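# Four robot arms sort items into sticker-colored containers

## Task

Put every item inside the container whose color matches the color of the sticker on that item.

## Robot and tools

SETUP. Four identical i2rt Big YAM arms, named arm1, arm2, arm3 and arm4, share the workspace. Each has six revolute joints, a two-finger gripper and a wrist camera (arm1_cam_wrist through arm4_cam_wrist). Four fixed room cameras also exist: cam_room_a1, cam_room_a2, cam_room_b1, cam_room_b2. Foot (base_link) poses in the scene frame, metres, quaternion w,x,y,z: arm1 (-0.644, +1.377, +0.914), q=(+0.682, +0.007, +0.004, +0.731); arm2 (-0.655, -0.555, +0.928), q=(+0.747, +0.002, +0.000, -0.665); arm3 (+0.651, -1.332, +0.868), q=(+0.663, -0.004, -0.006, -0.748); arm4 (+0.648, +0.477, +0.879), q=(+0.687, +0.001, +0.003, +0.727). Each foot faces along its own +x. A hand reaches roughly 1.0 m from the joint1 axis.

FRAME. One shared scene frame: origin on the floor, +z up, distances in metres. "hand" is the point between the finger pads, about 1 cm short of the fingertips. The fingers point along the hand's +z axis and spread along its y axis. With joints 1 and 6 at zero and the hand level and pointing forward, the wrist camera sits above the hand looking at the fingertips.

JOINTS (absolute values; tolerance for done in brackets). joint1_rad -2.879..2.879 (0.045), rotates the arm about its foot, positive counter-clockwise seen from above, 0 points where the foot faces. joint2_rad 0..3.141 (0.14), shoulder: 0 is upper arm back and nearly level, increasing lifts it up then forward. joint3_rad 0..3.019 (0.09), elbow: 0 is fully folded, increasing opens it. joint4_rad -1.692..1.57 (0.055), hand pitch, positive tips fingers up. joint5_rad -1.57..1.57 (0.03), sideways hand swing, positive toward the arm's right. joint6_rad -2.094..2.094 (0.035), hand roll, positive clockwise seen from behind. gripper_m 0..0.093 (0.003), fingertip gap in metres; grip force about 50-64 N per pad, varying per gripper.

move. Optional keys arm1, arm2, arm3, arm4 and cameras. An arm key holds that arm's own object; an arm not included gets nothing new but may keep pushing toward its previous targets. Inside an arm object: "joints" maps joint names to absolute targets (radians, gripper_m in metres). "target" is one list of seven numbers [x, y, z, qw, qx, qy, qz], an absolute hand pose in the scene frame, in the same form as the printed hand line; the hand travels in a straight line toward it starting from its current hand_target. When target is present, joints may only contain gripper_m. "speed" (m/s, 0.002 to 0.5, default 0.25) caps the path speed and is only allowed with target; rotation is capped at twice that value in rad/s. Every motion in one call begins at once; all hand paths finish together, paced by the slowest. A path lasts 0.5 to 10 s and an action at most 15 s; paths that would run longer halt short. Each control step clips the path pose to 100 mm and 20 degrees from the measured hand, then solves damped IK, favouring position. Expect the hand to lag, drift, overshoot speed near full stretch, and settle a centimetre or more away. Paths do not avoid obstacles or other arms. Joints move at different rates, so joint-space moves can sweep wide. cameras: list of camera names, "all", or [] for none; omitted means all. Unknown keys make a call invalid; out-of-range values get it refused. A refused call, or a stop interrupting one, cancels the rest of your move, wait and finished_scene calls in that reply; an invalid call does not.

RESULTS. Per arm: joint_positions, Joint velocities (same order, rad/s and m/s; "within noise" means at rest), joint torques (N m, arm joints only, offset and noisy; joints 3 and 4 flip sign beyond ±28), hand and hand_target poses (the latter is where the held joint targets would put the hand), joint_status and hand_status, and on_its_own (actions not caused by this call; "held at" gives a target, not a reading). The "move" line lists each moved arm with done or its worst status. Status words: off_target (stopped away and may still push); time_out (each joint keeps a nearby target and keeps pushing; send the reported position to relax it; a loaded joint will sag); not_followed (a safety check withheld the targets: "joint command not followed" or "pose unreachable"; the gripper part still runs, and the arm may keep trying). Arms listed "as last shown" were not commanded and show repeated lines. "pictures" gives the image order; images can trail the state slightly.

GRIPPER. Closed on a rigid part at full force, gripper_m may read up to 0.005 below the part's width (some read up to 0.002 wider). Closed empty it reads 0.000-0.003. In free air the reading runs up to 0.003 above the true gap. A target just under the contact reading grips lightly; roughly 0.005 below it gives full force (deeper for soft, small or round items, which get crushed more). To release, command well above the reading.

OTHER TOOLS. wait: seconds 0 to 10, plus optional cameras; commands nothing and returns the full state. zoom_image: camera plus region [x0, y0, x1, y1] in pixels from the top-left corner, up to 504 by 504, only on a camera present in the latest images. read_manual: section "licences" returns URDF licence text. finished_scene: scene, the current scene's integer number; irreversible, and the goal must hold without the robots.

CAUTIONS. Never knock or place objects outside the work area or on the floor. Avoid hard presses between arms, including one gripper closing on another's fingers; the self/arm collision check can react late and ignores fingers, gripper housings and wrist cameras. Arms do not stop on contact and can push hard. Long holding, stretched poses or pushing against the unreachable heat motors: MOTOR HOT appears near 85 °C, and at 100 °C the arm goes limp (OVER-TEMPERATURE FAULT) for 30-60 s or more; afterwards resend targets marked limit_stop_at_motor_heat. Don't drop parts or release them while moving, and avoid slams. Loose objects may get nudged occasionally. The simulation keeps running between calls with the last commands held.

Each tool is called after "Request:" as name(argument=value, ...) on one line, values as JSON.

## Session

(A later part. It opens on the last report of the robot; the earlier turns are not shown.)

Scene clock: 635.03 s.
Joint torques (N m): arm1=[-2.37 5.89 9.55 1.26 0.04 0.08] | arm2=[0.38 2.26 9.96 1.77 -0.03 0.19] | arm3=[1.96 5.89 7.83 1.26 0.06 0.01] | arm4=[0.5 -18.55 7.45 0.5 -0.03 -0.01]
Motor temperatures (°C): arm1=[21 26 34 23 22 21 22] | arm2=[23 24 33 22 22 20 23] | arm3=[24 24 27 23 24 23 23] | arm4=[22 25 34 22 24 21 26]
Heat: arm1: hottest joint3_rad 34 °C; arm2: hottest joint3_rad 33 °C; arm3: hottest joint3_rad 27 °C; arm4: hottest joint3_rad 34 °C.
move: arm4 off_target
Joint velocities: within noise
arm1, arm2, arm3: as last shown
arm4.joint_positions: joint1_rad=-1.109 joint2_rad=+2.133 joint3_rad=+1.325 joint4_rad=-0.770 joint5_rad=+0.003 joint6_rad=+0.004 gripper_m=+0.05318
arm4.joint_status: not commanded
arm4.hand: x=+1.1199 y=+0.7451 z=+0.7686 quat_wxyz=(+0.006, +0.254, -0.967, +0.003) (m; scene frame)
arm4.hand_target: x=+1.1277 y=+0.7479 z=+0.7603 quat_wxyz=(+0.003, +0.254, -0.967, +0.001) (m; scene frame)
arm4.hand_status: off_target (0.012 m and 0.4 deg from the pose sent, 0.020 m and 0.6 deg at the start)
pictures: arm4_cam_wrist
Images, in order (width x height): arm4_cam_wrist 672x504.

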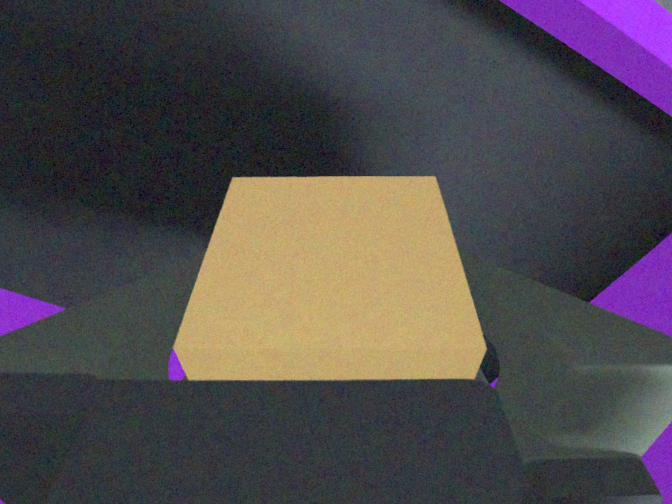

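Request:
move(arm4={"target": [1.128, 0.748, 0.748, 0.003, 0.254, -0.967, 0.001], "speed": 0.06}, cameras=[])

Request:
move(arm4={"target": [1.128, 0.748, 0.738, 0.003, 0.254, -0.967, 0.001], "speed": 0.06}, cameras=["arm4_cam_wrist"])

Scene clock: 638.97 s.
Joint torques (N m): arm1=[-2.73 5.48 9.57 1.22 0.04 0.1] | arm2=[0.26 2.26 10 1.78 -0.03 0.19] | arm3=[2.08 5.66 7.82 1.24 0.05 0.01] | arm4=[0.09 -18.49 7.27 0.36 -0.01 0.02]
Motor temperatures (°C): arm1=[21 25 34 23 22 21 22] | arm2=[23 24 33 22 22 20 23] | arm3=[24 24 27 23 24 23 23] | arm4=[22 25 34 22 24 21 26]
Heat: arm1: hottest joint3_rad 34 °C; arm2: hottest joint3_rad 33 °C; arm3: hottest joint3_rad 27 °C; arm4: hottest joint3_rad 34 °C.
move: arm4 off_target
Joint velocities: within noise
arm1: as last shown
arm2.joint_positions: joint1_rad=-1.681 joint2_rad=+0.511 joint3_rad=+1.432 joint4_rad=-1.586 joint5_rad=+0.000 joint6_rad=-0.012 gripper_m=+0.09407
arm2.joint_status: not commanded
arm2.hand: x=-0.8055 y=-0.5574 z=+1.4550 quat_wxyz=(+0.003, -0.900, -0.009, +0.436) (m; scene frame)
arm2.hand_target: x=-0.7961 y=-0.5567 z=+1.4615 quat_wxyz=(+0.001, -0.896, -0.001, +0.444) (m; scene frame)
arm2.hand_status: not commanded
arm3.joint_positions: joint1_rad=+1.681 joint2_rad=+0.488 joint3_rad=+1.434 joint4_rad=-1.594 joint5_rad=+0.000 joint6_rad=-0.006 gripper_m=+0.09402
arm3.joint_status: not commanded
arm3.hand: x=+0.7891 y=-1.3263 z=+1.3970 quat_wxyz=(-0.445, +0.001, -0.895, +0.010) (m; scene frame)
arm3.hand_target: x=+0.7904 y=-1.3249 z=+1.4012 quat_wxyz=(-0.445, +0.003, -0.896, +0.006) (m; scene frame)
arm3.hand_status: not commanded
arm4.joint_positions: joint1_rad=-1.109 joint2_rad=+2.157 joint3_rad=+1.325 joint4_rad=-0.748 joint5_rad=+0.003 joint6_rad=+0.004 gripper_m=+0.05318
arm4.joint_status: not commanded
arm4.hand: x=+1.1196 y=+0.7449 z=+0.7563 quat_wxyz=(+0.007, +0.254, -0.967, +0.004) (m; scene frame)
arm4.hand_target: x=+1.1277 y=+0.7479 z=+0.7483 quat_wxyz=(+0.003, +0.254, -0.967, +0.001) (m; scene frame)
arm4.hand_status: off_target (0.012 m and 0.5 deg from the pose sent, 0.022 m and 0.4 deg at the start)
pictures: none
No camera images: "cameras" was empty.

Scene clock: 639.93 s.
Joint torques (N m): arm1=[-2.02 5.6 9.63 1.26 0.08 0.12] | arm2=[0.21 2.37 9.99 1.77 -0.04 0.18] | arm3=[2.08 5.89 7.83 1.25 0.05 0.01] | arm4=[0.5 -19.02 7.23 0.38 -0.03 0]
Motor temperatures (°C): arm1=[21 25 34 23 22 21 22] | arm2=[23 24 33 22 22 20 23] | arm3=[24 24 27 23 24 23 23] | arm4=[22 25 34 22 24 21 26]
Heat: arm1: hottest joint3_rad 34 °C; arm2: hottest joint3_rad 33 °C; arm3: hottest joint3_rad 27 °C; arm4: hottest joint3_rad 34 °C.
move: arm4 off_target
Joint velocities: within noise
arm1, arm2, arm3: as last shown
arm4.joint_positions: joint1_rad=-1.109 joint2_rad=+2.176 joint3_rad=+1.325 joint4_rad=-0.729 joint5_rad=+0.003 joint6_rad=+0.004 gripper_m=+0.05318
arm4.joint_status: not commanded
arm4.hand: x=+1.1192 y=+0.7447 z=+0.7463 quat_wxyz=(+0.007, +0.254, -0.967, +0.004) (m; scene frame)
arm4.hand_target: x=+1.1277 y=+0.7478 z=+0.7381 quat_wxyz=(+0.003, +0.254, -0.967, +0.001) (m; scene frame)
arm4.hand_status: off_target (0.013 m and 0.5 deg from the pose sent, 0.020 m and 0.5 deg at the start)
pictures: arm4_cam_wrist
Images, in order (width x height): arm4_cam_wrist 672x504.

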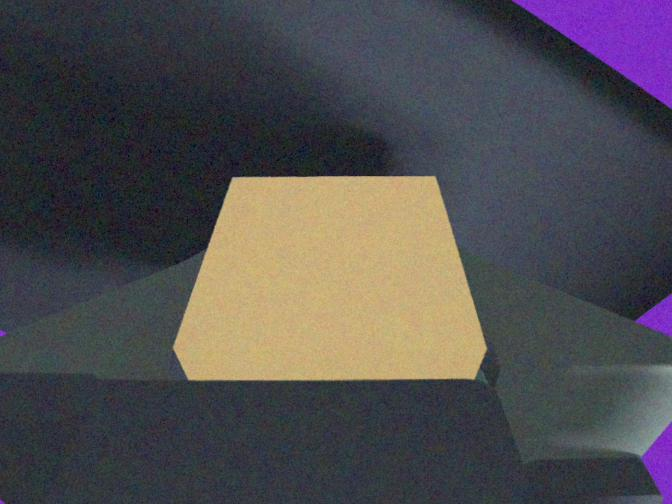

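Request:
move(arm4={"target": [1.128, 0.748, 0.728, 0.003, 0.254, -0.967, 0.001], "speed": 0.05}, cameras=[])

Request:
move(arm4={"target": [1.128, 0.748, 0.718, 0.003, 0.254, -0.967, 0.001], "speed": 0.05}, cameras=["arm4_cam_wrist"])

Scene clock: 644.50 s.
Joint torques (N m): arm1=[-2.02 6.12 9.55 1.29 0.03 0.09] | arm2=[0.38 2.26 9.98 1.77 -0.03 0.18] | arm3=[2.02 5.71 7.8 1.26 0.06 0.01] | arm4=[0.67 -18.14 7.27 0.34 -0.04 0]
Motor temperatures (°C): arm1=[21 25 34 23 22 21 22] | arm2=[23 24 33 22 22 20 23] | arm3=[24 24 27 23 24 23 23] | arm4=[22 25 34 22 24 21 26]
Heat: arm1: hottest joint3_rad 34 °C; arm2: hottest joint3_rad 33 °C; arm3: hottest joint3_rad 27 °C; arm4: hottest joint3_rad 34 °C.
move: arm4 off_target
Joint velocities: within noise
arm1, arm2, arm3: as last shown
arm4.joint_positions: joint1_rad=-1.109 joint2_rad=+2.187 joint3_rad=+1.325 joint4_rad=-0.709 joint5_rad=+0.003 joint6_rad=+0.004 gripper_m=+0.05318
arm4.joint_status: not commanded
arm4.hand: x=+1.1211 y=+0.7458 z=+0.7405 quat_wxyz=(+0.002, +0.254, -0.967, +0.002) (m; scene frame)
arm4.hand_target: x=+1.1275 y=+0.7478 z=+0.7282 quat_wxyz=(+0.003, +0.254, -0.967, +0.001) (m; scene frame)
arm4.hand_status: off_target (0.014 m and 0.2 deg from the pose sent, 0.021 m and 0.5 deg at the start)
pictures: none
No camera images: "cameras" was empty.

Scene clock: 645.47 s.
Joint torques (N m): arm1=[-2.84 6.01 9.5 1.28 0.12 0.08] | arm2=[0.26 2.26 9.96 1.76 -0.05 0.19] | arm3=[2.14 5.77 7.79 1.26 0.05 0.02] | arm4=[0.73 -17.2 7.32 0.4 0 0]
Motor temperatures (°C): arm1=[21 25 34 23 22 21 22] | arm2=[23 24 33 22 22 20 23] | arm3=[24 24 27 23 24 23 23] | arm4=[22 25 34 22 24 21 26]
Heat: arm1: hottest joint3_rad 34 °C; arm2: hottest joint3_rad 33 °C; arm3: hottest joint3_rad 27 °C; arm4: hottest joint3_rad 34 °C.
move: arm4 off_target
Joint velocities: within noise
arm1, arm2, arm3: as last shown
arm4.joint_positions: joint1_rad=-1.109 joint2_rad=+2.191 joint3_rad=+1.325 joint4_rad=-0.691 joint5_rad=+0.002 joint6_rad=+0.004 gripper_m=+0.05318
arm4.joint_status: not commanded
arm4.hand: x=+1.1239 y=+0.7475 z=+0.7385 quat_wxyz=(-0.004, +0.254, -0.967, +0.000) (m; scene frame)
arm4.hand_target: x=+1.1271 y=+0.7475 z=+0.7185 quat_wxyz=(+0.003, +0.254, -0.967, +0.001) (m; scene frame)
arm4.hand_status: off_target (0.021 m and 0.9 deg from the pose sent, 0.024 m and 0.2 deg at the start)
pictures: arm4_cam_wrist
Images, in order (width x height): arm4_cam_wrist 672x504.

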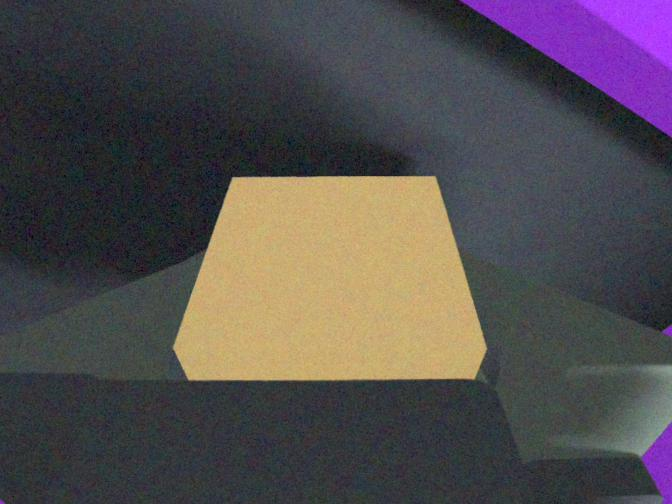

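Request:
move(arm4={"joints": {"gripper_m": 0.09}}, cameras=[])

Request:
move(arm4={"target": [1.128, 0.748, 0.88, 0.003, 0.254, -0.967, 0.001], "speed": 0.3}, cameras=["arm4_cam_wrist"])

Scene clock: 649.87 s.
Joint torques (N m): arm1=[-1.67 6.89 9.54 1.2 0.07 0.11] | arm2=[0.32 2.26 10.03 1.76 -0.04 0.18] | arm3=[2.02 5.77 7.83 1.26 0.04 0.02] | arm4=[0.67 -16.97 7.42 0.38 0.02 0.01]
Motor temperatures (°C): arm1=[21 25 34 23 22 21 22] | arm2=[23 24 33 22 22 20 23] | arm3=[24 24 27 23 24 23 23] | arm4=[22 25 34 22 24 21 26]
Heat: arm1: hottest joint3_rad 34 °C; arm2: hottest joint3_rad 33 °C; arm3: hottest joint3_rad 27 °C; arm4: hottest joint3_rad 34 °C.
move: arm4 done
Joint velocities: within noise
arm1, arm2, arm3: as last shown
arm4.joint_positions: joint1_rad=-1.109 joint2_rad=+2.191 joint3_rad=+1.325 joint4_rad=-0.691 joint5_rad=+0.002 joint6_rad=+0.004 gripper_m=+0.08992
arm4.joint_status: all done
arm4.hand: x=+1.1240 y=+0.7476 z=+0.7385 quat_wxyz=(-0.005, +0.254, -0.967, +0.000) (m; scene frame)
arm4.hand_target: x=+1.1271 y=+0.7476 z=+0.7185 quat_wxyz=(+0.003, +0.254, -0.967, +0.001) (m; scene frame)
arm4.hand_status: not commanded
pictures: none
No camera images: "cameras" was empty.

Scene clock: 651.13 s.
Joint torques (N m): arm1=[-2.37 6.18 9.47 1.29 0.04 0.09] | arm2=[0.21 2.32 9.96 1.77 -0.03 0.19] | arm3=[2.14 5.89 7.82 1.28 0.05 0] | arm4=[0.32 -18.43 8.53 -0.42 0 0.04]
Motor temperatures (°C): arm1=[21 25 34 23 22 21 22] | arm2=[23 24 33 22 22 20 23] | arm3=[24 24 27 23 24 23 23] | arm4=[22 25 34 22 24 21 26]
Heat: arm1: hottest joint3_rad 34 °C; arm2: hottest joint3_rad 33 °C; arm3: hottest joint3_rad 27 °C; arm4: hottest joint3_rad 34 °C.
move: arm4 done
Joint velocities: within noise
arm1, arm2, arm3: as last shown
arm4.joint_positions: joint1_rad=-1.109 joint2_rad=+1.942 joint3_rad=+1.372 joint4_rad=-0.994 joint5_rad=+0.002 joint6_rad=+0.004 gripper_m=+0.08992
arm4.joint_status: not commanded
arm4.hand: x=+1.1224 y=+0.7468 z=+0.8826 quat_wxyz=(-0.001, +0.254, -0.967, +0.001) (m; scene frame)
arm4.hand_target: x=+1.1279 y=+0.7480 z=+0.8801 quat_wxyz=(+0.003, +0.254, -0.967, +0.001) (m; scene frame)
arm4.hand_status: done (0.006 m and 0.4 deg from the pose sent, 0.142 m and 0.9 deg at the start)
pictures: arm4_cam_wrist
Images, in order (width x height): arm4_cam_wrist 672x504.

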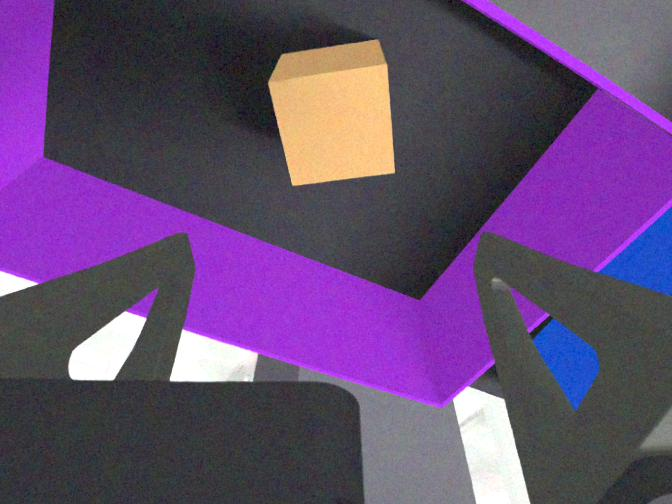

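Request:
move(arm2={"joints": {"joint1_rad": -1.261, "joint2_rad": 1.885, "joint3_rad": 1.345, "joint4_rad": -1.014}}, arm4={"joints": {"joint1_rad": -1.627, "joint2_rad": 0.5, "joint3_rad": 1.45, "joint4_rad": -1.6, "gripper_m": 0.093}}, cameras=["arm2_cam_wrist", "arm4_cam_wrist"])

Scene clock: 667.50 s.
Joint torques (N m): arm1=[-2.37 5.95 9.8 1.26 0.08 0.1] | arm2=[0.67 -18.43 9.44 1.03 -0.03 0.2] | arm3=[2.02 5.83 7.76 1.26 0.05 0.02] | arm4=[1.32 4.42 6.72 0.83 0.06 0.01]
Motor temperatures (°C): arm1=[21 25 34 23 22 21 22] | arm2=[23 24 33 22 22 20 23] | arm3=[24 24 27 23 24 23 23] | arm4=[22 25 33 22 24 21 25]
Heat: arm1: hottest joint3_rad 34 °C; arm2: hottest joint3_rad 33 °C; arm3: hottest joint3_rad 27 °C; arm4: hottest joint3_rad 33 °C.
move: arm2 done; arm4 done
Joint velocities: within noise
arm1.joint_positions: joint1_rad=-1.195 joint2_rad=+0.500 joint3_rad=+1.430 joint4_rad=-1.590 joint5_rad=-0.001 joint6_rad=+0.000 gripper_m=+0.09295
arm1.joint_status: not commanded
arm1.hand: x=-0.5047 y=+1.4379 z=+1.4390 quat_wxyz=(-0.422, +0.197, -0.879, -0.100) (m; scene frame)
arm1.hand_target: x=-0.5086 y=+1.4350 z=+1.4457 quat_wxyz=(-0.427, +0.191, -0.878, -0.101) (m; scene frame)
arm1.hand_status: not commanded
arm2.joint_positions: joint1_rad=-1.261 joint2_rad=+1.870 joint3_rad=+1.346 joint4_rad=-1.021 joint5_rad=+0.000 joint6_rad=-0.012 gripper_m=+0.09407
arm2.joint_status: all done
arm2.hand: x=-1.1428 y=-0.7768 z=+0.9622 quat_wxyz=(-0.001, -0.976, -0.218, +0.012) (m; scene frame)
arm2.hand_target: x=-1.1425 y=-0.7766 z=+0.9540 quat_wxyz=(-0.001, -0.977, -0.212, +0.007) (m; scene frame)
arm2.hand_status: not commanded
arm3: as last shown
arm4.joint_positions: joint1_rad=-1.632 joint2_rad=+0.502 joint3_rad=+1.445 joint4_rad=-1.590 joint5_rad=+0.002 joint6_rad=+0.004 gripper_m=+0.09289
arm4.joint_status: all done
arm4.hand: x=+0.7935 y=+0.4777 z=+1.4116 quat_wxyz=(-0.443, -0.004, -0.896, +0.003) (m; scene frame)
arm4.hand_target: x=+0.7905 y=+0.4788 z=+1.4120 quat_wxyz=(-0.442, +0.001, -0.897, +0.001) (m; scene frame)
arm4.hand_status: not commanded
pictures: arm2_cam_wrist, arm4_cam_wrist
Images, in order (width x height): arm2_cam_wrist 672x504, arm4_cam_wrist 672x504.

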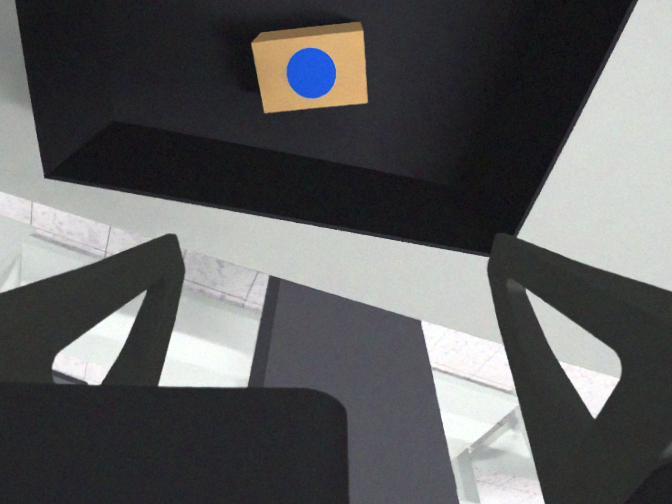

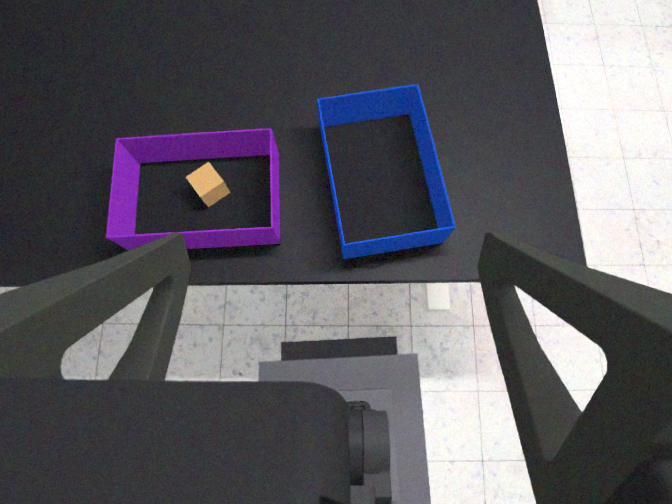

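Request:
zoom_image(camera="arm2_cam_wrist", region=[220, 0, 400, 135])

Scaled by 2.800.

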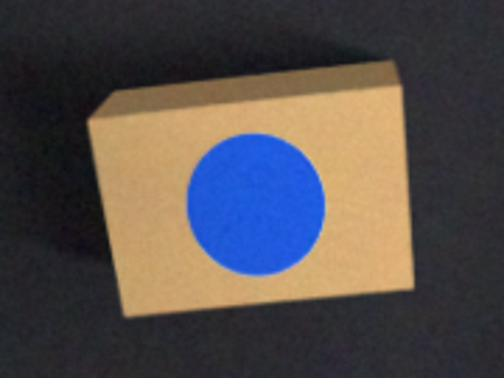

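Request:
move(arm2={"target": [-1.1445, -0.795, 0.815, 0, -0.9638, -0.2665, 0], "speed": 0.25}, cameras=["arm2_cam_wrist"])

Scene clock: 699.23 s.
Joint torques (N m): arm1=[-2.67 6.24 9.5 1.32 0.06 0.11] | arm2=[1.26 -20.07 8.23 1.21 -0.12 -0.08] | arm3=[2.14 5.89 7.79 1.28 0.05 0] | arm4=[1.2 4.54 6.61 0.9 0.02 0.01]
Motor temperatures (°C): arm1=[21 25 34 23 22 21 22] | arm2=[23 25 32 22 22 20 23] | arm3=[24 24 27 23 24 23 23] | arm4=[22 24 31 22 24 21 25]
Heat: arm1: hottest joint3_rad 34 °C; arm2: hottest joint3_rad 32 °C; arm3: hottest joint3_rad 27 °C; arm4: hottest joint3_rad 31 °C.
move: arm2 done
Joint velocities: within noise
arm1, arm3, arm4: as last shown
arm2.joint_positions: joint1_rad=-1.238 joint2_rad=+2.129 joint3_rad=+1.316 joint4_rad=-0.763 joint5_rad=+0.000 joint6_rad=-0.069 gripper_m=+0.09407
arm2.joint_status: not commanded
arm2.hand: x=-1.1425 y=-0.7899 z=+0.8189 quat_wxyz=(+0.002, -0.967, -0.257, -0.004) (m; scene frame)
arm2.hand_target: x=-1.1444 y=-0.7949 z=+0.8150 quat_wxyz=(+0.000, -0.964, -0.266, +0.000) (m; scene frame)
arm2.hand_status: done (0.007 m and 1.3 deg from the pose sent, 0.148 m and 5.9 deg at the start)
pictures: arm2_cam_wrist
Images, in order (width x height): arm2_cam_wrist 672x504.

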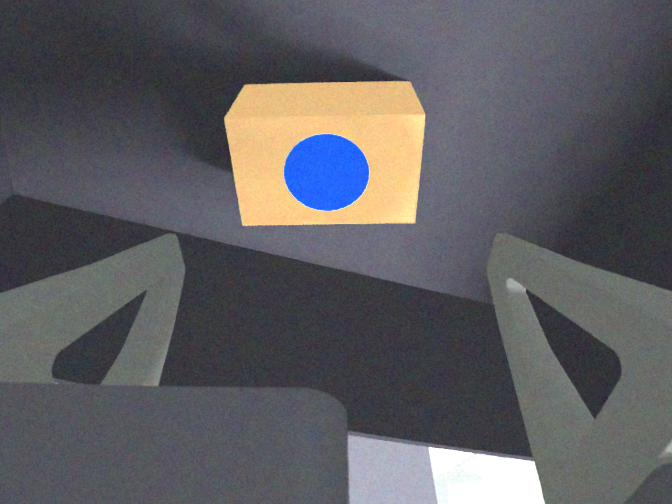

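Request:
move(arm2={"target": [-1.149, -0.801, 0.733, 0, -0.9638, -0.2665, 0], "speed": 0.15}, cameras=["arm2_cam_wrist"])

Scene clock: 707.10 s.
Joint torques (N m): arm1=[-2.26 6.71 9.65 1.18 0.04 0.14] | arm2=[1.32 -20.01 9.22 1.11 -0.16 -0.01] | arm3=[2.08 5.89 7.8 1.28 0.05 0.01] | arm4=[0.85 4.19 6.6 0.94 0.04 -0.02]
Motor temperatures (°C): arm1=[21 25 34 23 22 21 22] | arm2=[23 25 31 22 22 20 23] | arm3=[24 24 27 23 24 23 23] | arm4=[22 23 31 22 24 21 25]
Heat: arm1: hottest joint3_rad 34 °C; arm2: hottest joint3_rad 31 °C; arm3: hottest joint3_rad 27 °C; arm4: hottest joint3_rad 31 °C.
move: arm2 off_target
Joint velocities: within noise
arm1, arm4: as last shown
arm2.joint_positions: joint1_rad=-1.233 joint2_rad=+2.292 joint3_rad=+1.334 joint4_rad=-0.631 joint5_rad=+0.001 joint6_rad=-0.069 gripper_m=+0.09405
arm2.joint_status: not commanded
arm2.hand: x=-1.1381 y=-0.7907 z=+0.7381 quat_wxyz=(+0.003, -0.966, -0.259, -0.010) (m; scene frame)
arm2.hand_target: x=-1.1486 y=-0.8010 z=+0.7334 quat_wxyz=(+0.000, -0.964, -0.267, +0.000) (m; scene frame)
arm2.hand_status: off_target (0.016 m and 1.5 deg from the pose sent, 0.087 m and 1.3 deg at the start)
arm3.joint_positions: joint1_rad=+1.681 joint2_rad=+0.488 joint3_rad=+1.434 joint4_rad=-1.594 joint5_rad=+0.000 joint6_rad=-0.006 gripper_m=+0.09402
arm3.joint_status: not commanded
arm3.hand: x=+0.7891 y=-1.3263 z=+1.3970 quat_wxyz=(-0.445, +0.001, -0.895, +0.010) (m; scene frame)
arm3.hand_target: x=+0.7904 y=-1.3249 z=+1.4012 quat_wxyz=(-0.445, +0.003, -0.896, +0.006) (m; scene frame)
arm3.hand_status: not commanded
pictures: arm2_cam_wrist
Images, in order (width x height): arm2_cam_wrist 672x504.

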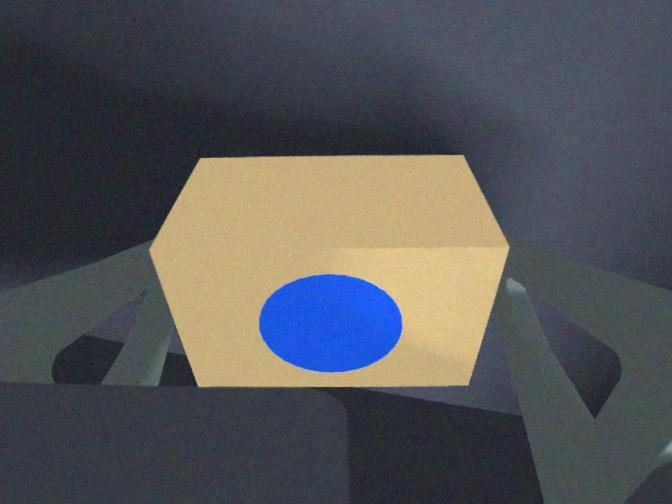

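Request:
move(arm2={"target": [-1.163, -0.809, 0.730, 0, -0.9638, -0.2665, 0], "speed": 0.1}, cameras=["arm2_cam_wrist"])

Scene clock: 715.90 s.
Joint torques (N m): arm1=[-1.85 5.77 9.54 1.29 0.01 0.11] | arm2=[1.49 -19.08 9.7 0.25 -0.16 0.01] | arm3=[2.02 5.83 7.83 1.25 0.05 0.01] | arm4=[1.14 4.31 6.6 1.09 -0.01 -0.02]
Motor temperatures (°C): arm1=[21 25 34 23 22 21 22] | arm2=[23 26 31 22 22 20 23] | arm3=[24 24 27 23 24 23 23] | arm4=[22 23 31 22 24 21 25]
Heat: arm1: hottest joint3_rad 34 °C; arm2: hottest joint3_rad 31 °C; arm3: hottest joint3_rad 27 °C; arm4: hottest joint3_rad 31 °C.
move: arm2 off_target
Joint velocities: within noise
arm1, arm3, arm4: as last shown
arm2.joint_positions: joint1_rad=-1.233 joint2_rad=+2.307 joint3_rad=+1.393 joint4_rad=-0.636 joint5_rad=+0.001 joint6_rad=-0.069 gripper_m=+0.09405
arm2.joint_status: not commanded
arm2.hand: x=-1.1621 y=-0.8024 z=+0.7436 quat_wxyz=(+0.000, -0.966, -0.259, +0.009) (m; scene frame)
arm2.hand_target: x=-1.1625 y=-0.8088 z=+0.7304 quat_wxyz=(+0.000, -0.964, -0.266, +0.000) (m; scene frame)
arm2.hand_status: off_target (0.015 m and 1.3 deg from the pose sent, 0.032 m and 1.5 deg at the start)
pictures: arm2_cam_wrist
Images, in order (width x height): arm2_cam_wrist 672x504.

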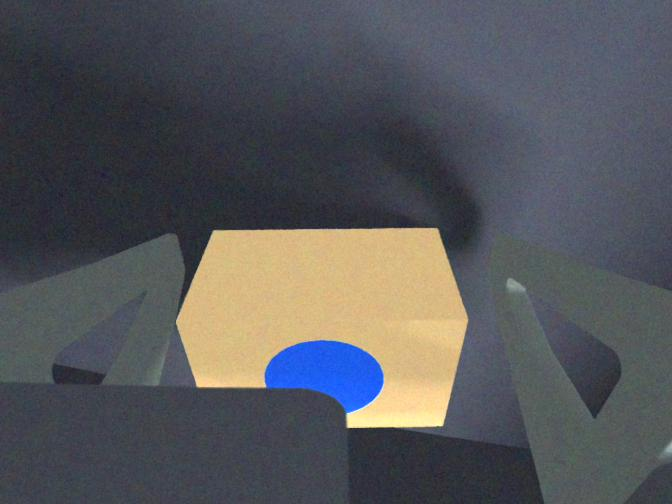

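Request:
move(arm2={"target": [-1.152, -0.803, 0.728, 0, -0.9638, -0.2665, 0], "speed": 0.1}, cameras=["arm2_cam_wrist"])

Scene clock: 720.80 s.
Joint torques (N m): arm1=[-2.78 6.12 9.57 1.31 0.08 0.12] | arm2=[1.32 -20.42 6.12 1.26 -0.16 -0.01] | arm3=[2.02 5.83 7.8 1.28 0.05 0.01] | arm4=[1.2 4.54 6.74 0.99 0.02 -0.01]
Motor temperatures (°C): arm1=[21 25 34 23 22 21 22] | arm2=[23 26 31 22 22 20 23] | arm3=[24 24 27 23 24 23 23] | arm4=[22 23 31 22 24 21 25]
Heat: arm1: hottest joint3_rad 34 °C; arm2: hottest joint3_rad 31 °C; arm3: hottest joint3_rad 27 °C; arm4: hottest joint3_rad 31 °C.
move: arm2 off_target
Joint velocities: within noise
arm1, arm3, arm4: as last shown
arm2.joint_positions: joint1_rad=-1.233 joint2_rad=+2.307 joint3_rad=+1.393 joint4_rad=-0.633 joint5_rad=+0.001 joint6_rad=-0.069 gripper_m=+0.09405
arm2.joint_status: not commanded
arm2.hand: x=-1.1627 y=-0.8028 z=+0.7436 quat_wxyz=(-0.001, -0.966, -0.259, +0.010) (m; scene frame)
arm2.hand_target: x=-1.1518 y=-0.8028 z=+0.7285 quat_wxyz=(+0.000, -0.964, -0.266, +0.000) (m; scene frame)
arm2.hand_status: off_target (0.019 m and 1.5 deg from the pose sent, 0.018 m and 1.3 deg at the start)
pictures: arm2_cam_wrist
Images, in order (width x height): arm2_cam_wrist 672x504.

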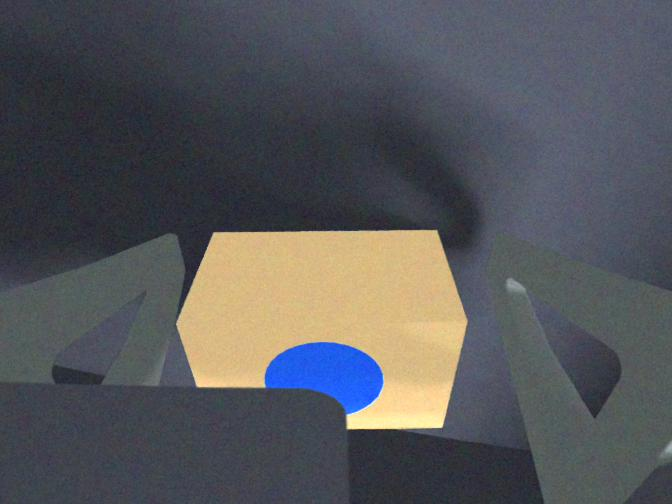

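Request:
move(arm2={"joints": {"gripper_m": 0.056}}, cameras=["arm2_cam_wrist"])

Scene clock: 727.93 s.
Joint torques (N m): arm1=[-1.9 5.95 9.58 1.35 0.11 0.11] | arm2=[1.44 -20.42 6.11 1.28 -0.14 0] | arm3=[2.08 5.89 7.76 1.26 0.07 0.01] | arm4=[1.26 4.84 6.58 0.99 -0.01 0.01]
Motor temperatures (°C): arm1=[21 25 34 23 22 21 22] | arm2=[23 26 31 22 22 20 23] | arm3=[24 24 27 23 24 23 23] | arm4=[22 23 30 22 24 21 25]
Heat: arm1: hottest joint3_rad 34 °C; arm2: hottest joint3_rad 31 °C; arm3: hottest joint3_rad 27 °C; arm4: hottest joint3_rad 30 °C.
move: arm2 off_target
Joint velocities: within noise
arm1, arm3, arm4: as last shown
arm2.joint_positions: joint1_rad=-1.233 joint2_rad=+2.307 joint3_rad=+1.393 joint4_rad=-0.633 joint5_rad=+0.000 joint6_rad=-0.069 gripper_m=+0.06842
arm2.joint_status: gripper_m off_target (ended at +0.06845, target +0.05600)
arm2.hand: x=-1.1628 y=-0.8029 z=+0.7436 quat_wxyz=(-0.001, -0.966, -0.259, +0.010) (m; scene frame)
arm2.hand_target: x=-1.1519 y=-0.8028 z=+0.7285 quat_wxyz=(+0.000, -0.964, -0.266, +0.000) (m; scene frame)
arm2.hand_status: not commanded
pictures: arm2_cam_wrist
Images, in order (width x height): arm2_cam_wrist 672x504.

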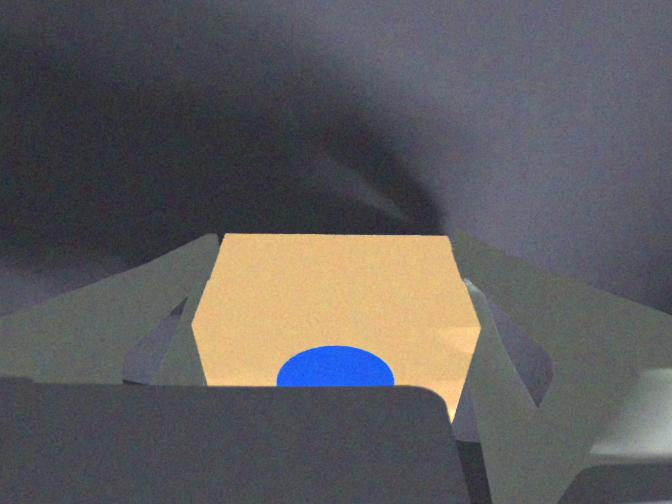

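Request:
move(arm2={"target": [-1.145, -0.80, 0.90, 0, -0.9638, -0.2665, 0], "speed": 0.3}, cameras=[])

Request:
move(arm2={"joints": {"joint1_rad": 2.13, "joint2_rad": 0.7, "joint3_rad": 1.45, "joint4_rad": -1.4, "joint6_rad": 0, "joint5_rad": 0}}, cameras=["arm2_cam_wrist", "cam_room_b1"])

Request:
move(arm2={"joints": {"joint2_rad": 1.196, "joint3_rad": 0.39, "joint4_rad": 0.69}}, cameras=["arm2_cam_wrist", "cam_room_b1"])

Scene clock: 749.00 s.
Joint torques (N m): arm1=[-2.14 6.18 9.52 1.25 0.08 0.08] | arm2=[1.44 -18.67 10.14 0.21 -0.13 0.02] | arm3=[1.96 5.77 7.8 1.25 0.05 0.02] | arm4=[1.2 4.31 6.65 0.9 0.03 0.01]
Motor temperatures (°C): arm1=[21 25 34 23 22 21 22] | arm2=[23 27 30 22 22 20 24] | arm3=[24 24 27 23 24 23 23] | arm4=[22 23 30 22 24 21 25]
Heat: arm1: hottest joint3_rad 34 °C; arm2: hottest joint3_rad 30 °C; arm3: hottest joint3_rad 27 °C; arm4: hottest joint3_rad 30 °C.
move: arm2 done
Joint velocities: within noise
arm1, arm3, arm4: as last shown
arm2.joint_positions: joint1_rad=-1.233 joint2_rad=+1.973 joint3_rad=+1.344 joint4_rad=-0.916 joint5_rad=+0.000 joint6_rad=-0.069 gripper_m=+0.06843
arm2.joint_status: not commanded
arm2.hand: x=-1.1470 y=-0.7955 z=+0.9080 quat_wxyz=(-0.001, -0.966, -0.259, +0.011) (m; scene frame)
arm2.hand_target: x=-1.1448 y=-0.7999 z=+0.9001 quat_wxyz=(+0.000, -0.964, -0.266, +0.000) (m; scene frame)
arm2.hand_status: done (0.009 m and 1.5 deg from the pose sent, 0.158 m and 1.5 deg at the start)
pictures: none
No camera images: "cameras" was empty.

Scene clock: 751.47 s.
Joint torques (N m): arm1=[-2.43 6.53 9.51 1.35 0.12 0.13] | arm2=[1.08 -0.44 12.26 1.84 0.1 0.21] | arm3=[1.9 5.77 7.79 1.28 0.05 0.01] | arm4=[1.32 4.66 6.71 0.9 0.01 -0.02]
Motor temperatures (°C): arm1=[21 25 34 23 22 21 22] | arm2=[23 27 31 22 22 20 24] | arm3=[24 24 27 23 24 23 23] | arm4=[22 23 30 22 24 21 25]
Heat: arm1: hottest joint3_rad 34 °C; arm2: hottest joint3_rad 31 °C; arm3: hottest joint3_rad 27 °C; arm4: hottest joint3_rad 30 °C.
move: arm2 done
Joint velocities: within noise
arm1, arm3, arm4: as last shown
arm2.joint_positions: joint1_rad=+2.125 joint2_rad=+0.699 joint3_rad=+1.422 joint4_rad=-1.387 joint5_rad=-0.003 joint6_rad=-0.014 gripper_m=+0.06850
arm2.joint_status: all done
arm2.hand: x=-0.4558 y=-0.3980 z=+1.4562 quat_wxyz=(-0.415, +0.302, -0.846, -0.144) (m; scene frame)
arm2.hand_target: x=-0.4598 y=-0.4001 z=+1.4669 quat_wxyz=(-0.420, +0.297, -0.845, -0.148) (m; scene frame)
arm2.hand_status: not commanded
pictures: arm2_cam_wrist, cam_room_b1
Images, in order (width x height): arm2_cam_wrist 672x504, cam_room_b1 672x504.

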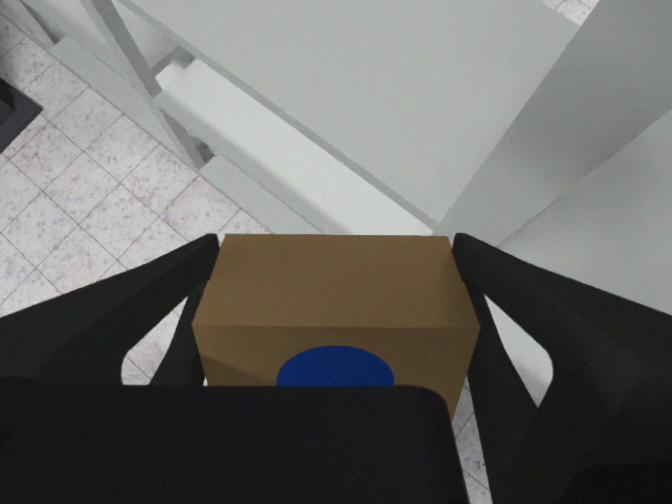

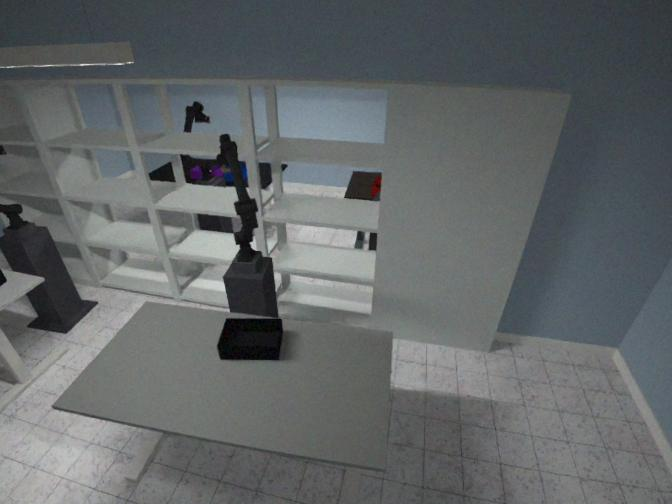

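Scene clock: 753.40 s.
Joint torques (N m): arm1=[-2.43 6.01 9.59 1.16 0.06 0.08] | arm2=[1.03 -9.17 8.83 3.59 0.11 0.21] | arm3=[2.08 5.77 7.77 1.29 0.04 0.01] | arm4=[1.61 4.66 6.63 0.98 0.02 -0.04]
Motor temperatures (°C): arm1=[21 25 34 23 22 21 22] | arm2=[23 27 31 22 22 20 24] | arm3=[24 24 27 23 24 23 23] | arm4=[22 23 30 22 24 21 25]
Heat: arm1: hottest joint3_rad 34 °C; arm2: hottest joint3_rad 31 °C; arm3: hottest joint3_rad 27 °C; arm4: hottest joint3_rad 30 °C.
move: arm2 done
Joint velocities: within noise
arm1.joint_positions: joint1_rad=-1.195 joint2_rad=+0.500 joint3_rad=+1.430 joint4_rad=-1.590 joint5_rad=-0.001 joint6_rad=+0.000 gripper_m=+0.09295
arm1.joint_status: not commanded
arm1.hand: x=-0.5047 y=+1.4379 z=+1.4390 quat_wxyz=(-0.422, +0.197, -0.879, -0.100) (m; scene frame)
arm1.hand_target: x=-0.5086 y=+1.4350 z=+1.4457 quat_wxyz=(-0.427, +0.191, -0.878, -0.101) (m; scene frame)
arm1.hand_status: not commanded
arm2.joint_positions: joint1_rad=+2.125 joint2_rad=+1.208 joint3_rad=+0.399 joint4_rad=+0.666 joint5_rad=-0.003 joint6_rad=-0.014 gripper_m=+0.06850
arm2.joint_status: all done
arm2.hand: x=-0.2968 y=-0.2712 z=+1.1267 quat_wxyz=(-0.621, +0.254, -0.711, -0.213) (m; scene frame)
arm2.hand_target: x=-0.3001 y=-0.2714 z=+1.1333 quat_wxyz=(-0.628, +0.247, -0.704, -0.221) (m; scene frame)
arm2.hand_status: not commanded
arm3: as last shown
arm4.joint_positions: joint1_rad=-1.632 joint2_rad=+0.502 joint3_rad=+1.445 joint4_rad=-1.590 joint5_rad=+0.002 joint6_rad=+0.004 gripper_m=+0.09289
arm4.joint_status: not commanded
arm4.hand: x=+0.7935 y=+0.4777 z=+1.4116 quat_wxyz=(-0.443, -0.004, -0.896, +0.003) (m; scene frame)
arm4.hand_target: x=+0.7905 y=+0.4788 z=+1.4120 quat_wxyz=(-0.442, +0.001, -0.897, +0.001) (m; scene frame)
arm4.hand_status: not commanded
pictures: arm2_cam_wrist, cam_room_b1
Images, in order (width x height): arm2_cam_wrist 672x504, cam_room_b1 672x504.

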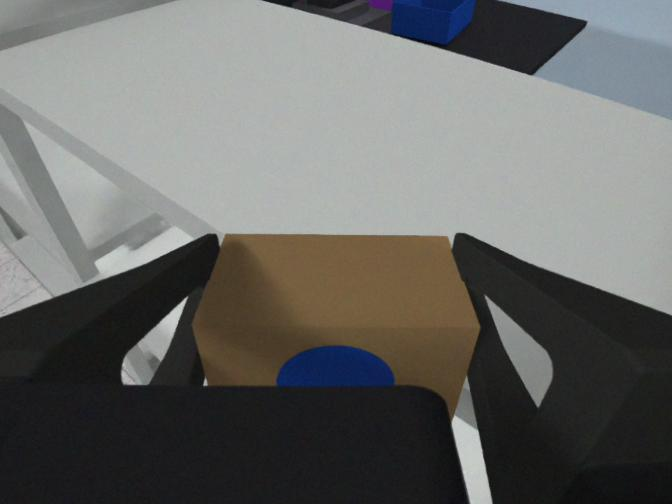

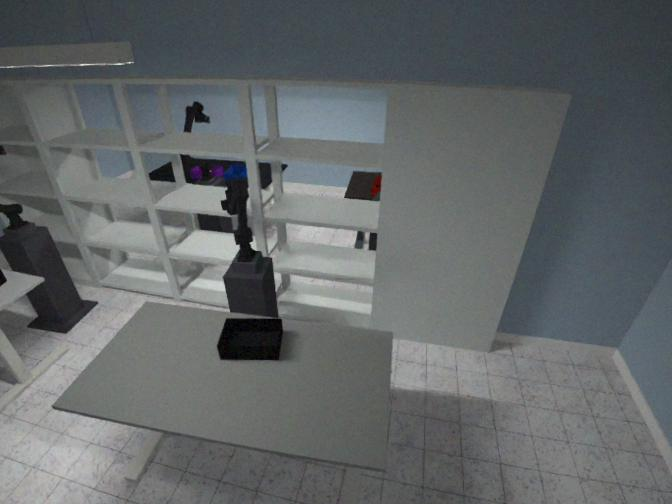

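Request:
move(arm2={"target": [-0.005, -0.035, 1.075, 0.6312, -0.2462, 0.7010, 0.2216], "speed": 0.25}, arm4={"joints": {"joint1_rad": 2.178, "joint2_rad": 0.8, "joint3_rad": 1.3, "joint4_rad": -0.8}}, cameras=["arm2_cam_wrist", "arm4_cam_wrist"])

Scene clock: 760.20 s.
Joint torques (N m): arm1=[-2.43 6.77 9.57 1.33 0.06 0.1] | arm2=[1.03 -21.54 15.08 2.17 0.13 0.18] | arm3=[2.14 6.01 7.8 1.26 0.05 0.01] | arm4=[0.97 -4.42 10.25 1.99 0.15 -0.03]
Motor temperatures (°C): arm1=[21 25 34 23 22 21 22] | arm2=[23 27 31 22 22 20 24] | arm3=[24 24 27 23 24 23 23] | arm4=[22 23 31 22 24 21 25]
Heat: arm1: hottest joint3_rad 34 °C; arm2: hottest joint3_rad 31 °C; arm3: hottest joint3_rad 27 °C; arm4: hottest joint3_rad 31 °C.
move: arm2 off_target; arm4 done
Joint velocities: within noise
arm1, arm3: as last shown
arm2.joint_positions: joint1_rad=+2.125 joint2_rad=+2.128 joint3_rad=+1.428 joint4_rad=+0.575 joint5_rad=-0.003 joint6_rad=-0.014 gripper_m=+0.06850
arm2.joint_status: not commanded
arm2.hand: x=-0.0163 y=-0.0484 z=+1.0702 quat_wxyz=(-0.627, +0.252, -0.705, -0.215) (m; scene frame)
arm2.hand_target: x=-0.0063 y=-0.0360 z=+1.0751 quat_wxyz=(-0.631, +0.246, -0.701, -0.222) (m; scene frame)
arm2.hand_status: off_target (0.018 m and 1.2 deg from the pose sent, 0.379 m and 2.1 deg at the start)
arm4.joint_positions: joint1_rad=+2.175 joint2_rad=+0.811 joint3_rad=+1.280 joint4_rad=-0.816 joint5_rad=-0.002 joint6_rad=+0.004 gripper_m=+0.09295
arm4.joint_status: all done
arm4.hand: x=+0.3485 y=+0.2445 z=+1.4222 quat_wxyz=(+0.189, +0.773, +0.264, -0.545) (m; scene frame)
arm4.hand_target: x=+0.3533 y=+0.2475 z=+1.4411 quat_wxyz=(+0.194, +0.759, +0.262, -0.563) (m; scene frame)
arm4.hand_status: not commanded
pictures: arm2_cam_wrist, arm4_cam_wrist
Images, in order (width x height): arm2_cam_wrist 672x504, arm4_cam_wrist 672x504.

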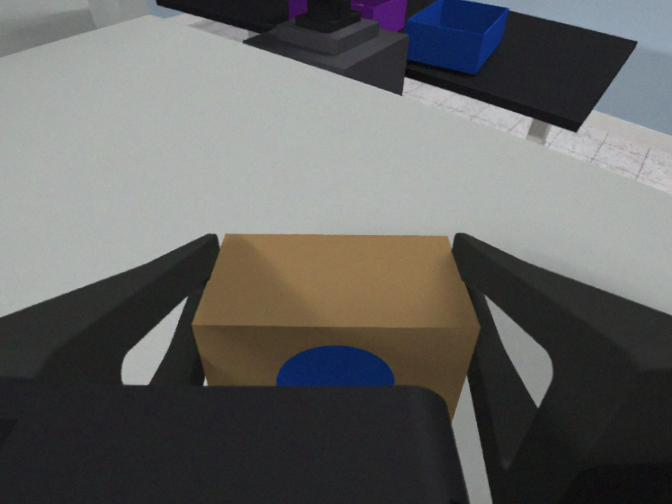

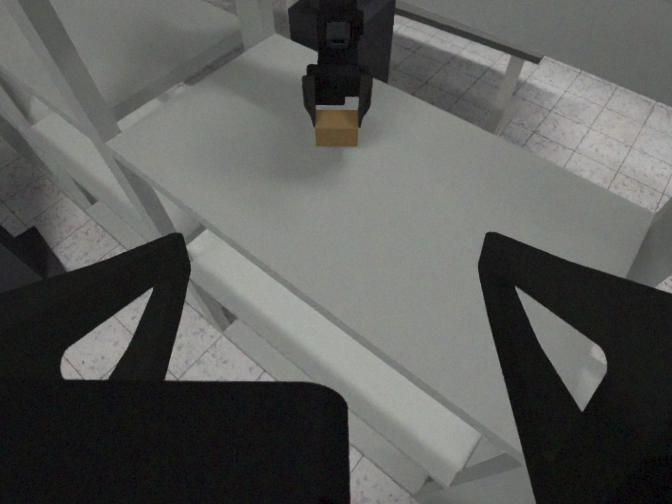

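Request:
move(arm2={"target": [0.0, -0.03, 1.05, 0.6312, -0.2462, 0.7010, 0.2216], "speed": 0.08}, cameras=[])

Request:
move(arm2={"target": [0.0, -0.03, 1.038, 0.6312, -0.2462, 0.7010, 0.2216], "speed": 0.05}, cameras=["arm2_cam_wrist", "arm4_cam_wrist"])

Scene clock: 766.67 s.
Joint torques (N m): arm1=[-2.49 6.3 9.61 1.31 0.07 0.11] | arm2=[1.14 -20.66 14.84 3.21 0.13 0.17] | arm3=[2.08 5.89 7.77 1.28 0.06 0.01] | arm4=[0.91 -3.66 10.32 1.91 0.16 0.01]
Motor temperatures (°C): arm1=[21 25 34 23 22 21 22] | arm2=[23 26 32 22 22 20 24] | arm3=[24 24 27 23 24 23 23] | arm4=[22 22 32 22 24 21 25]
Heat: arm1: hottest joint3_rad 34 °C; arm2: hottest joint3_rad 32 °C; arm3: hottest joint3_rad 27 °C; arm4: hottest joint3_rad 32 °C.
move: arm2 off_target
Joint velocities: within noise
arm1, arm4: as last shown
arm2.joint_positions: joint1_rad=+2.125 joint2_rad=+2.172 joint3_rad=+1.450 joint4_rad=+0.582 joint5_rad=-0.001 joint6_rad=-0.012 gripper_m=+0.06850
arm2.joint_status: not commanded
arm2.hand: x=-0.0111 y=-0.0445 z=+1.0486 quat_wxyz=(-0.622, +0.252, -0.710, -0.214) (m; scene frame)
arm2.hand_target: x=-0.0015 y=-0.0311 z=+1.0498 quat_wxyz=(-0.631, +0.246, -0.701, -0.222) (m; scene frame)
arm2.hand_status: off_target (0.018 m and 1.9 deg from the pose sent, 0.032 m and 1.2 deg at the start)
arm3.joint_positions: joint1_rad=+1.681 joint2_rad=+0.488 joint3_rad=+1.434 joint4_rad=-1.594 joint5_rad=+0.000 joint6_rad=-0.006 gripper_m=+0.09402
arm3.joint_status: not commanded
arm3.hand: x=+0.7891 y=-1.3263 z=+1.3970 quat_wxyz=(-0.445, +0.001, -0.895, +0.010) (m; scene frame)
arm3.hand_target: x=+0.7904 y=-1.3249 z=+1.4012 quat_wxyz=(-0.445, +0.003, -0.896, +0.006) (m; scene frame)
arm3.hand_status: not commanded
pictures: none
No camera images: "cameras" was empty.

Scene clock: 767.63 s.
Joint torques (N m): arm1=[-2.26 6.07 9.55 1.32 0.08 0.11] | arm2=[1.14 -20.31 14.22 3.23 0.13 0.18] | arm3=[2.02 5.89 7.83 1.31 0.05 0.01] | arm4=[0.85 -3.96 10.21 2.03 0.17 0.01]
Motor temperatures (°C): arm1=[21 25 34 23 22 21 22] | arm2=[23 26 32 22 22 20 24] | arm3=[24 24 27 23 24 23 23] | arm4=[22 22 33 22 24 21 25]
Heat: arm1: hottest joint3_rad 34 °C; arm2: hottest joint3_rad 32 °C; arm3: hottest joint3_rad 27 °C; arm4: hottest joint3_rad 33 °C.
move: arm2 off_target
Joint velocities: within noise
arm1, arm3, arm4: as last shown
arm2.joint_positions: joint1_rad=+2.125 joint2_rad=+2.183 joint3_rad=+1.456 joint4_rad=+0.604 joint5_rad=-0.001 joint6_rad=-0.012 gripper_m=+0.06850
arm2.joint_status: not commanded
arm2.hand: x=-0.0093 y=-0.0430 z=+1.0481 quat_wxyz=(-0.627, +0.251, -0.705, -0.216) (m; scene frame)
arm2.hand_target: x=-0.0015 y=-0.0311 z=+1.0379 quat_wxyz=(-0.631, +0.246, -0.701, -0.222) (m; scene frame)
arm2.hand_status: off_target (0.019 m and 1.0 deg from the pose sent, 0.021 m and 1.9 deg at the start)
pictures: arm2_cam_wrist, arm4_cam_wrist
Images, in order (width x height): arm2_cam_wrist 672x504, arm4_cam_wrist 672x504.

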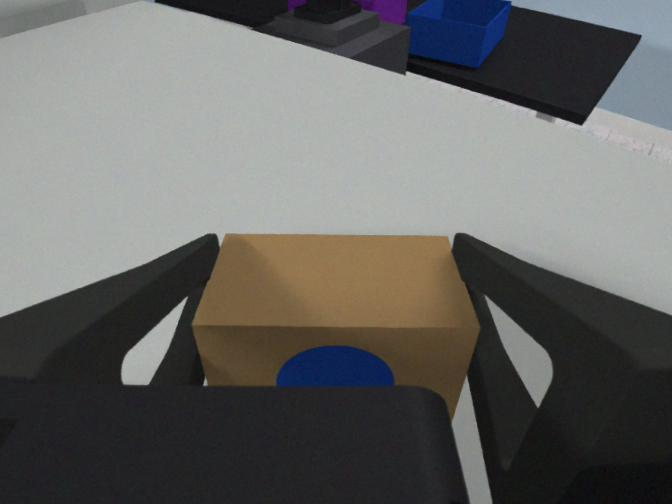

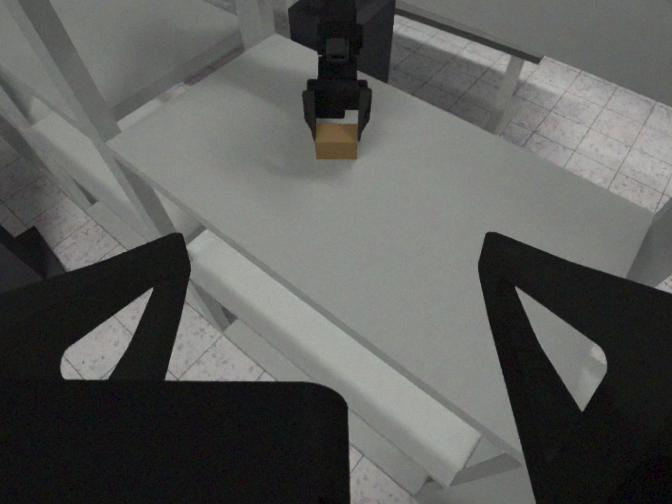

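Request:
move(arm2={"joints": {"gripper_m": 0.09}}, cameras=[])

Request:
move(arm2={"target": [-0.26, -0.242, 1.09, 0.6312, -0.2462, 0.7010, 0.2216], "speed": 0.35}, cameras=["arm2_cam_wrist", "arm4_cam_wrist"])

Scene clock: 772.73 s.
Joint torques (N m): arm1=[-2.08 5.6 9.44 1.31 0.09 0.08] | arm2=[1.08 -21.36 14.15 3.19 0.12 0.17] | arm3=[1.96 5.89 7.79 1.26 0.05 0] | arm4=[0.85 -4.19 10.36 2.11 0.17 -0.02]
Motor temperatures (°C): arm1=[21 25 34 23 22 21 22] | arm2=[23 26 32 23 22 20 24] | arm3=[24 24 27 23 24 23 23] | arm4=[22 22 34 22 24 21 25]
Heat: arm1: hottest joint3_rad 34 °C; arm2: hottest joint3_rad 32 °C; arm3: hottest joint3_rad 27 °C; arm4: hottest joint3_rad 34 °C.
move: arm2 done
Joint velocities: within noise
arm1, arm3, arm4: as last shown
arm2.joint_positions: joint1_rad=+2.125 joint2_rad=+2.193 joint3_rad=+1.456 joint4_rad=+0.604 joint5_rad=-0.001 joint6_rad=-0.011 gripper_m=+0.08992
arm2.joint_status: all done
arm2.hand: x=-0.0094 y=-0.0431 z=+1.0404 quat_wxyz=(-0.624, +0.251, -0.708, -0.215) (m; scene frame)
arm2.hand_target: x=-0.0015 y=-0.0311 z=+1.0379 quat_wxyz=(-0.631, +0.246, -0.701, -0.222) (m; scene frame)
arm2.hand_status: not commanded
pictures: none
No camera images: "cameras" was empty.

Scene clock: 774.33 s.
Joint torques (N m): arm1=[-2.14 5.89 9.66 1.24 0.04 0.1] | arm2=[0.73 -10.99 7.49 3.11 -0.16 0.16] | arm3=[2.02 5.77 7.82 1.24 0.07 0.01] | arm4=[0.79 -4.07 10.39 2.03 0.16 0.01]
Motor temperatures (°C): arm1=[21 25 34 23 22 21 22] | arm2=[23 27 32 23 22 20 24] | arm3=[24 24 27 23 24 23 23] | arm4=[22 22 34 22 24 21 25]
Heat: arm1: hottest joint3_rad 34 °C; arm2: hottest joint3_rad 32 °C; arm3: hottest joint3_rad 27 °C; arm4: hottest joint3_rad 34 °C.
move: arm2 done
Joint velocities: within noise
arm1, arm3, arm4: as last shown
arm2.joint_positions: joint1_rad=+2.125 joint2_rad=+1.495 joint3_rad=+0.477 joint4_rad=+0.904 joint5_rad=-0.002 joint6_rad=-0.011 gripper_m=+0.08992
arm2.joint_status: not commanded
arm2.hand: x=-0.2592 y=-0.2414 z=+1.0895 quat_wxyz=(-0.630, +0.250, -0.702, -0.217) (m; scene frame)
arm2.hand_target: x=-0.2600 y=-0.2420 z=+1.0900 quat_wxyz=(-0.631, +0.246, -0.701, -0.222) (m; scene frame)
arm2.hand_status: done (0.001 m and 0.7 deg from the pose sent, 0.324 m and 1.5 deg at the start)
pictures: arm2_cam_wrist, arm4_cam_wrist
Images, in order (width x height): arm2_cam_wrist 672x504, arm4_cam_wrist 672x504.

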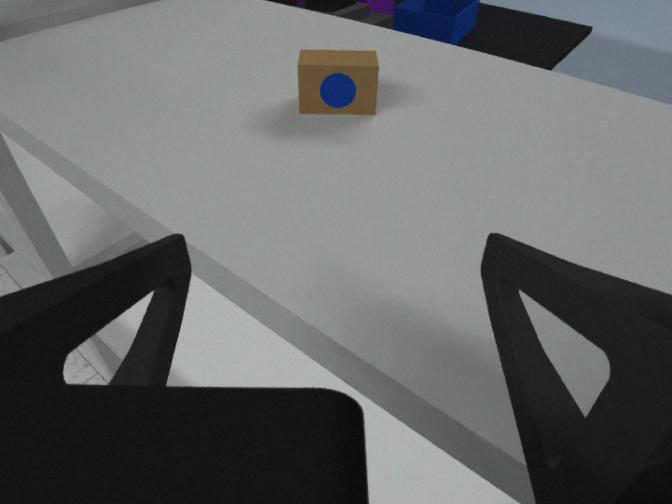

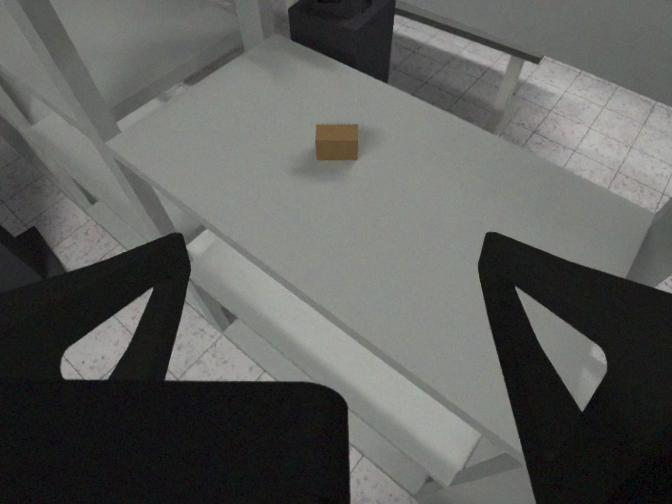

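Request:
move(arm4={"joints": {"joint1_rad": 2.178, "joint2_rad": 1.79, "joint3_rad": 0.925, "joint4_rad": 0.785}}, arm2={"joints": {"joint1_rad": 1.2, "joint2_rad": 0.5, "joint3_rad": 1.45, "joint4_rad": -1.6}}, cameras=["arm4_cam_wrist"])

Scene clock: 788.03 s.
Joint torques (N m): arm1=[-2.08 6.3 9.59 1.39 0.12 0.13] | arm2=[0.85 3.08 8.96 1.84 -0.11 -0.08] | arm3=[2.02 5.89 7.83 1.26 0.05 0] | arm4=[1.14 -15.44 7.9 2.14 0.09 0.03]
Motor temperatures (°C): arm1=[21 25 34 23 22 21 22] | arm2=[23 26 33 23 23 20 23] | arm3=[24 24 27 23 24 23 23] | arm4=[22 22 35 22 24 21 25]
Heat: arm1: hottest joint3_rad 34 °C; arm2: hottest joint3_rad 33 °C; arm3: hottest joint3_rad 27 °C; arm4: hottest joint3_rad 35 °C.
move: arm2 done; arm4 done
Joint velocities: within noise
arm1, arm3: as last shown
arm2.joint_positions: joint1_rad=+1.199 joint2_rad=+0.506 joint3_rad=+1.442 joint4_rad=-1.586 joint5_rad=-0.003 joint6_rad=+0.012 gripper_m=+0.08994
arm2.joint_status: all done
arm2.hand: x=-0.5149 y=-0.5936 z=+1.4602 quat_wxyz=(-0.441, -0.119, -0.888, +0.051) (m; scene frame)
arm2.hand_target: x=-0.5204 y=-0.5917 z=+1.4618 quat_wxyz=(-0.442, -0.112, -0.889, +0.053) (m; scene frame)
arm2.hand_status: not commanded
arm4.joint_positions: joint1_rad=+2.175 joint2_rad=+1.773 joint3_rad=+0.910 joint4_rad=+0.766 joint5_rad=+0.001 joint6_rad=+0.002 gripper_m=+0.09295
arm4.joint_status: all done
arm4.hand: x=+0.1291 y=+0.0747 z=+1.0565 quat_wxyz=(+0.219, +0.699, +0.239, -0.638) (m; scene frame)
arm4.hand_target: x=+0.1257 y=+0.0695 z=+1.0580 quat_wxyz=(+0.222, +0.693, +0.239, -0.643) (m; scene frame)
arm4.hand_status: not commanded
pictures: arm4_cam_wrist
Images, in order (width x height): arm4_cam_wrist 672x504.

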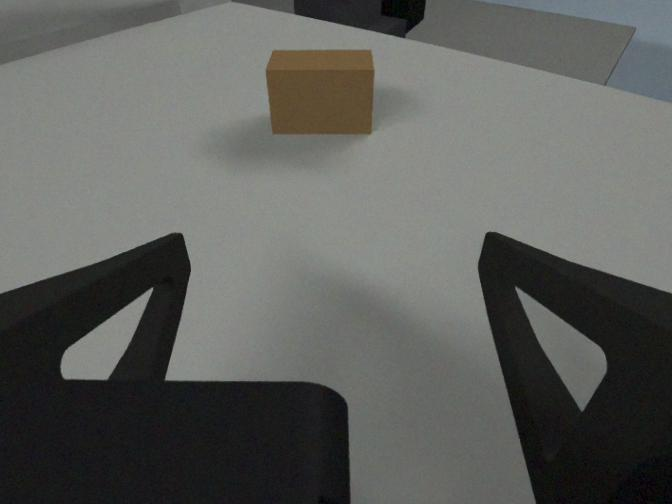

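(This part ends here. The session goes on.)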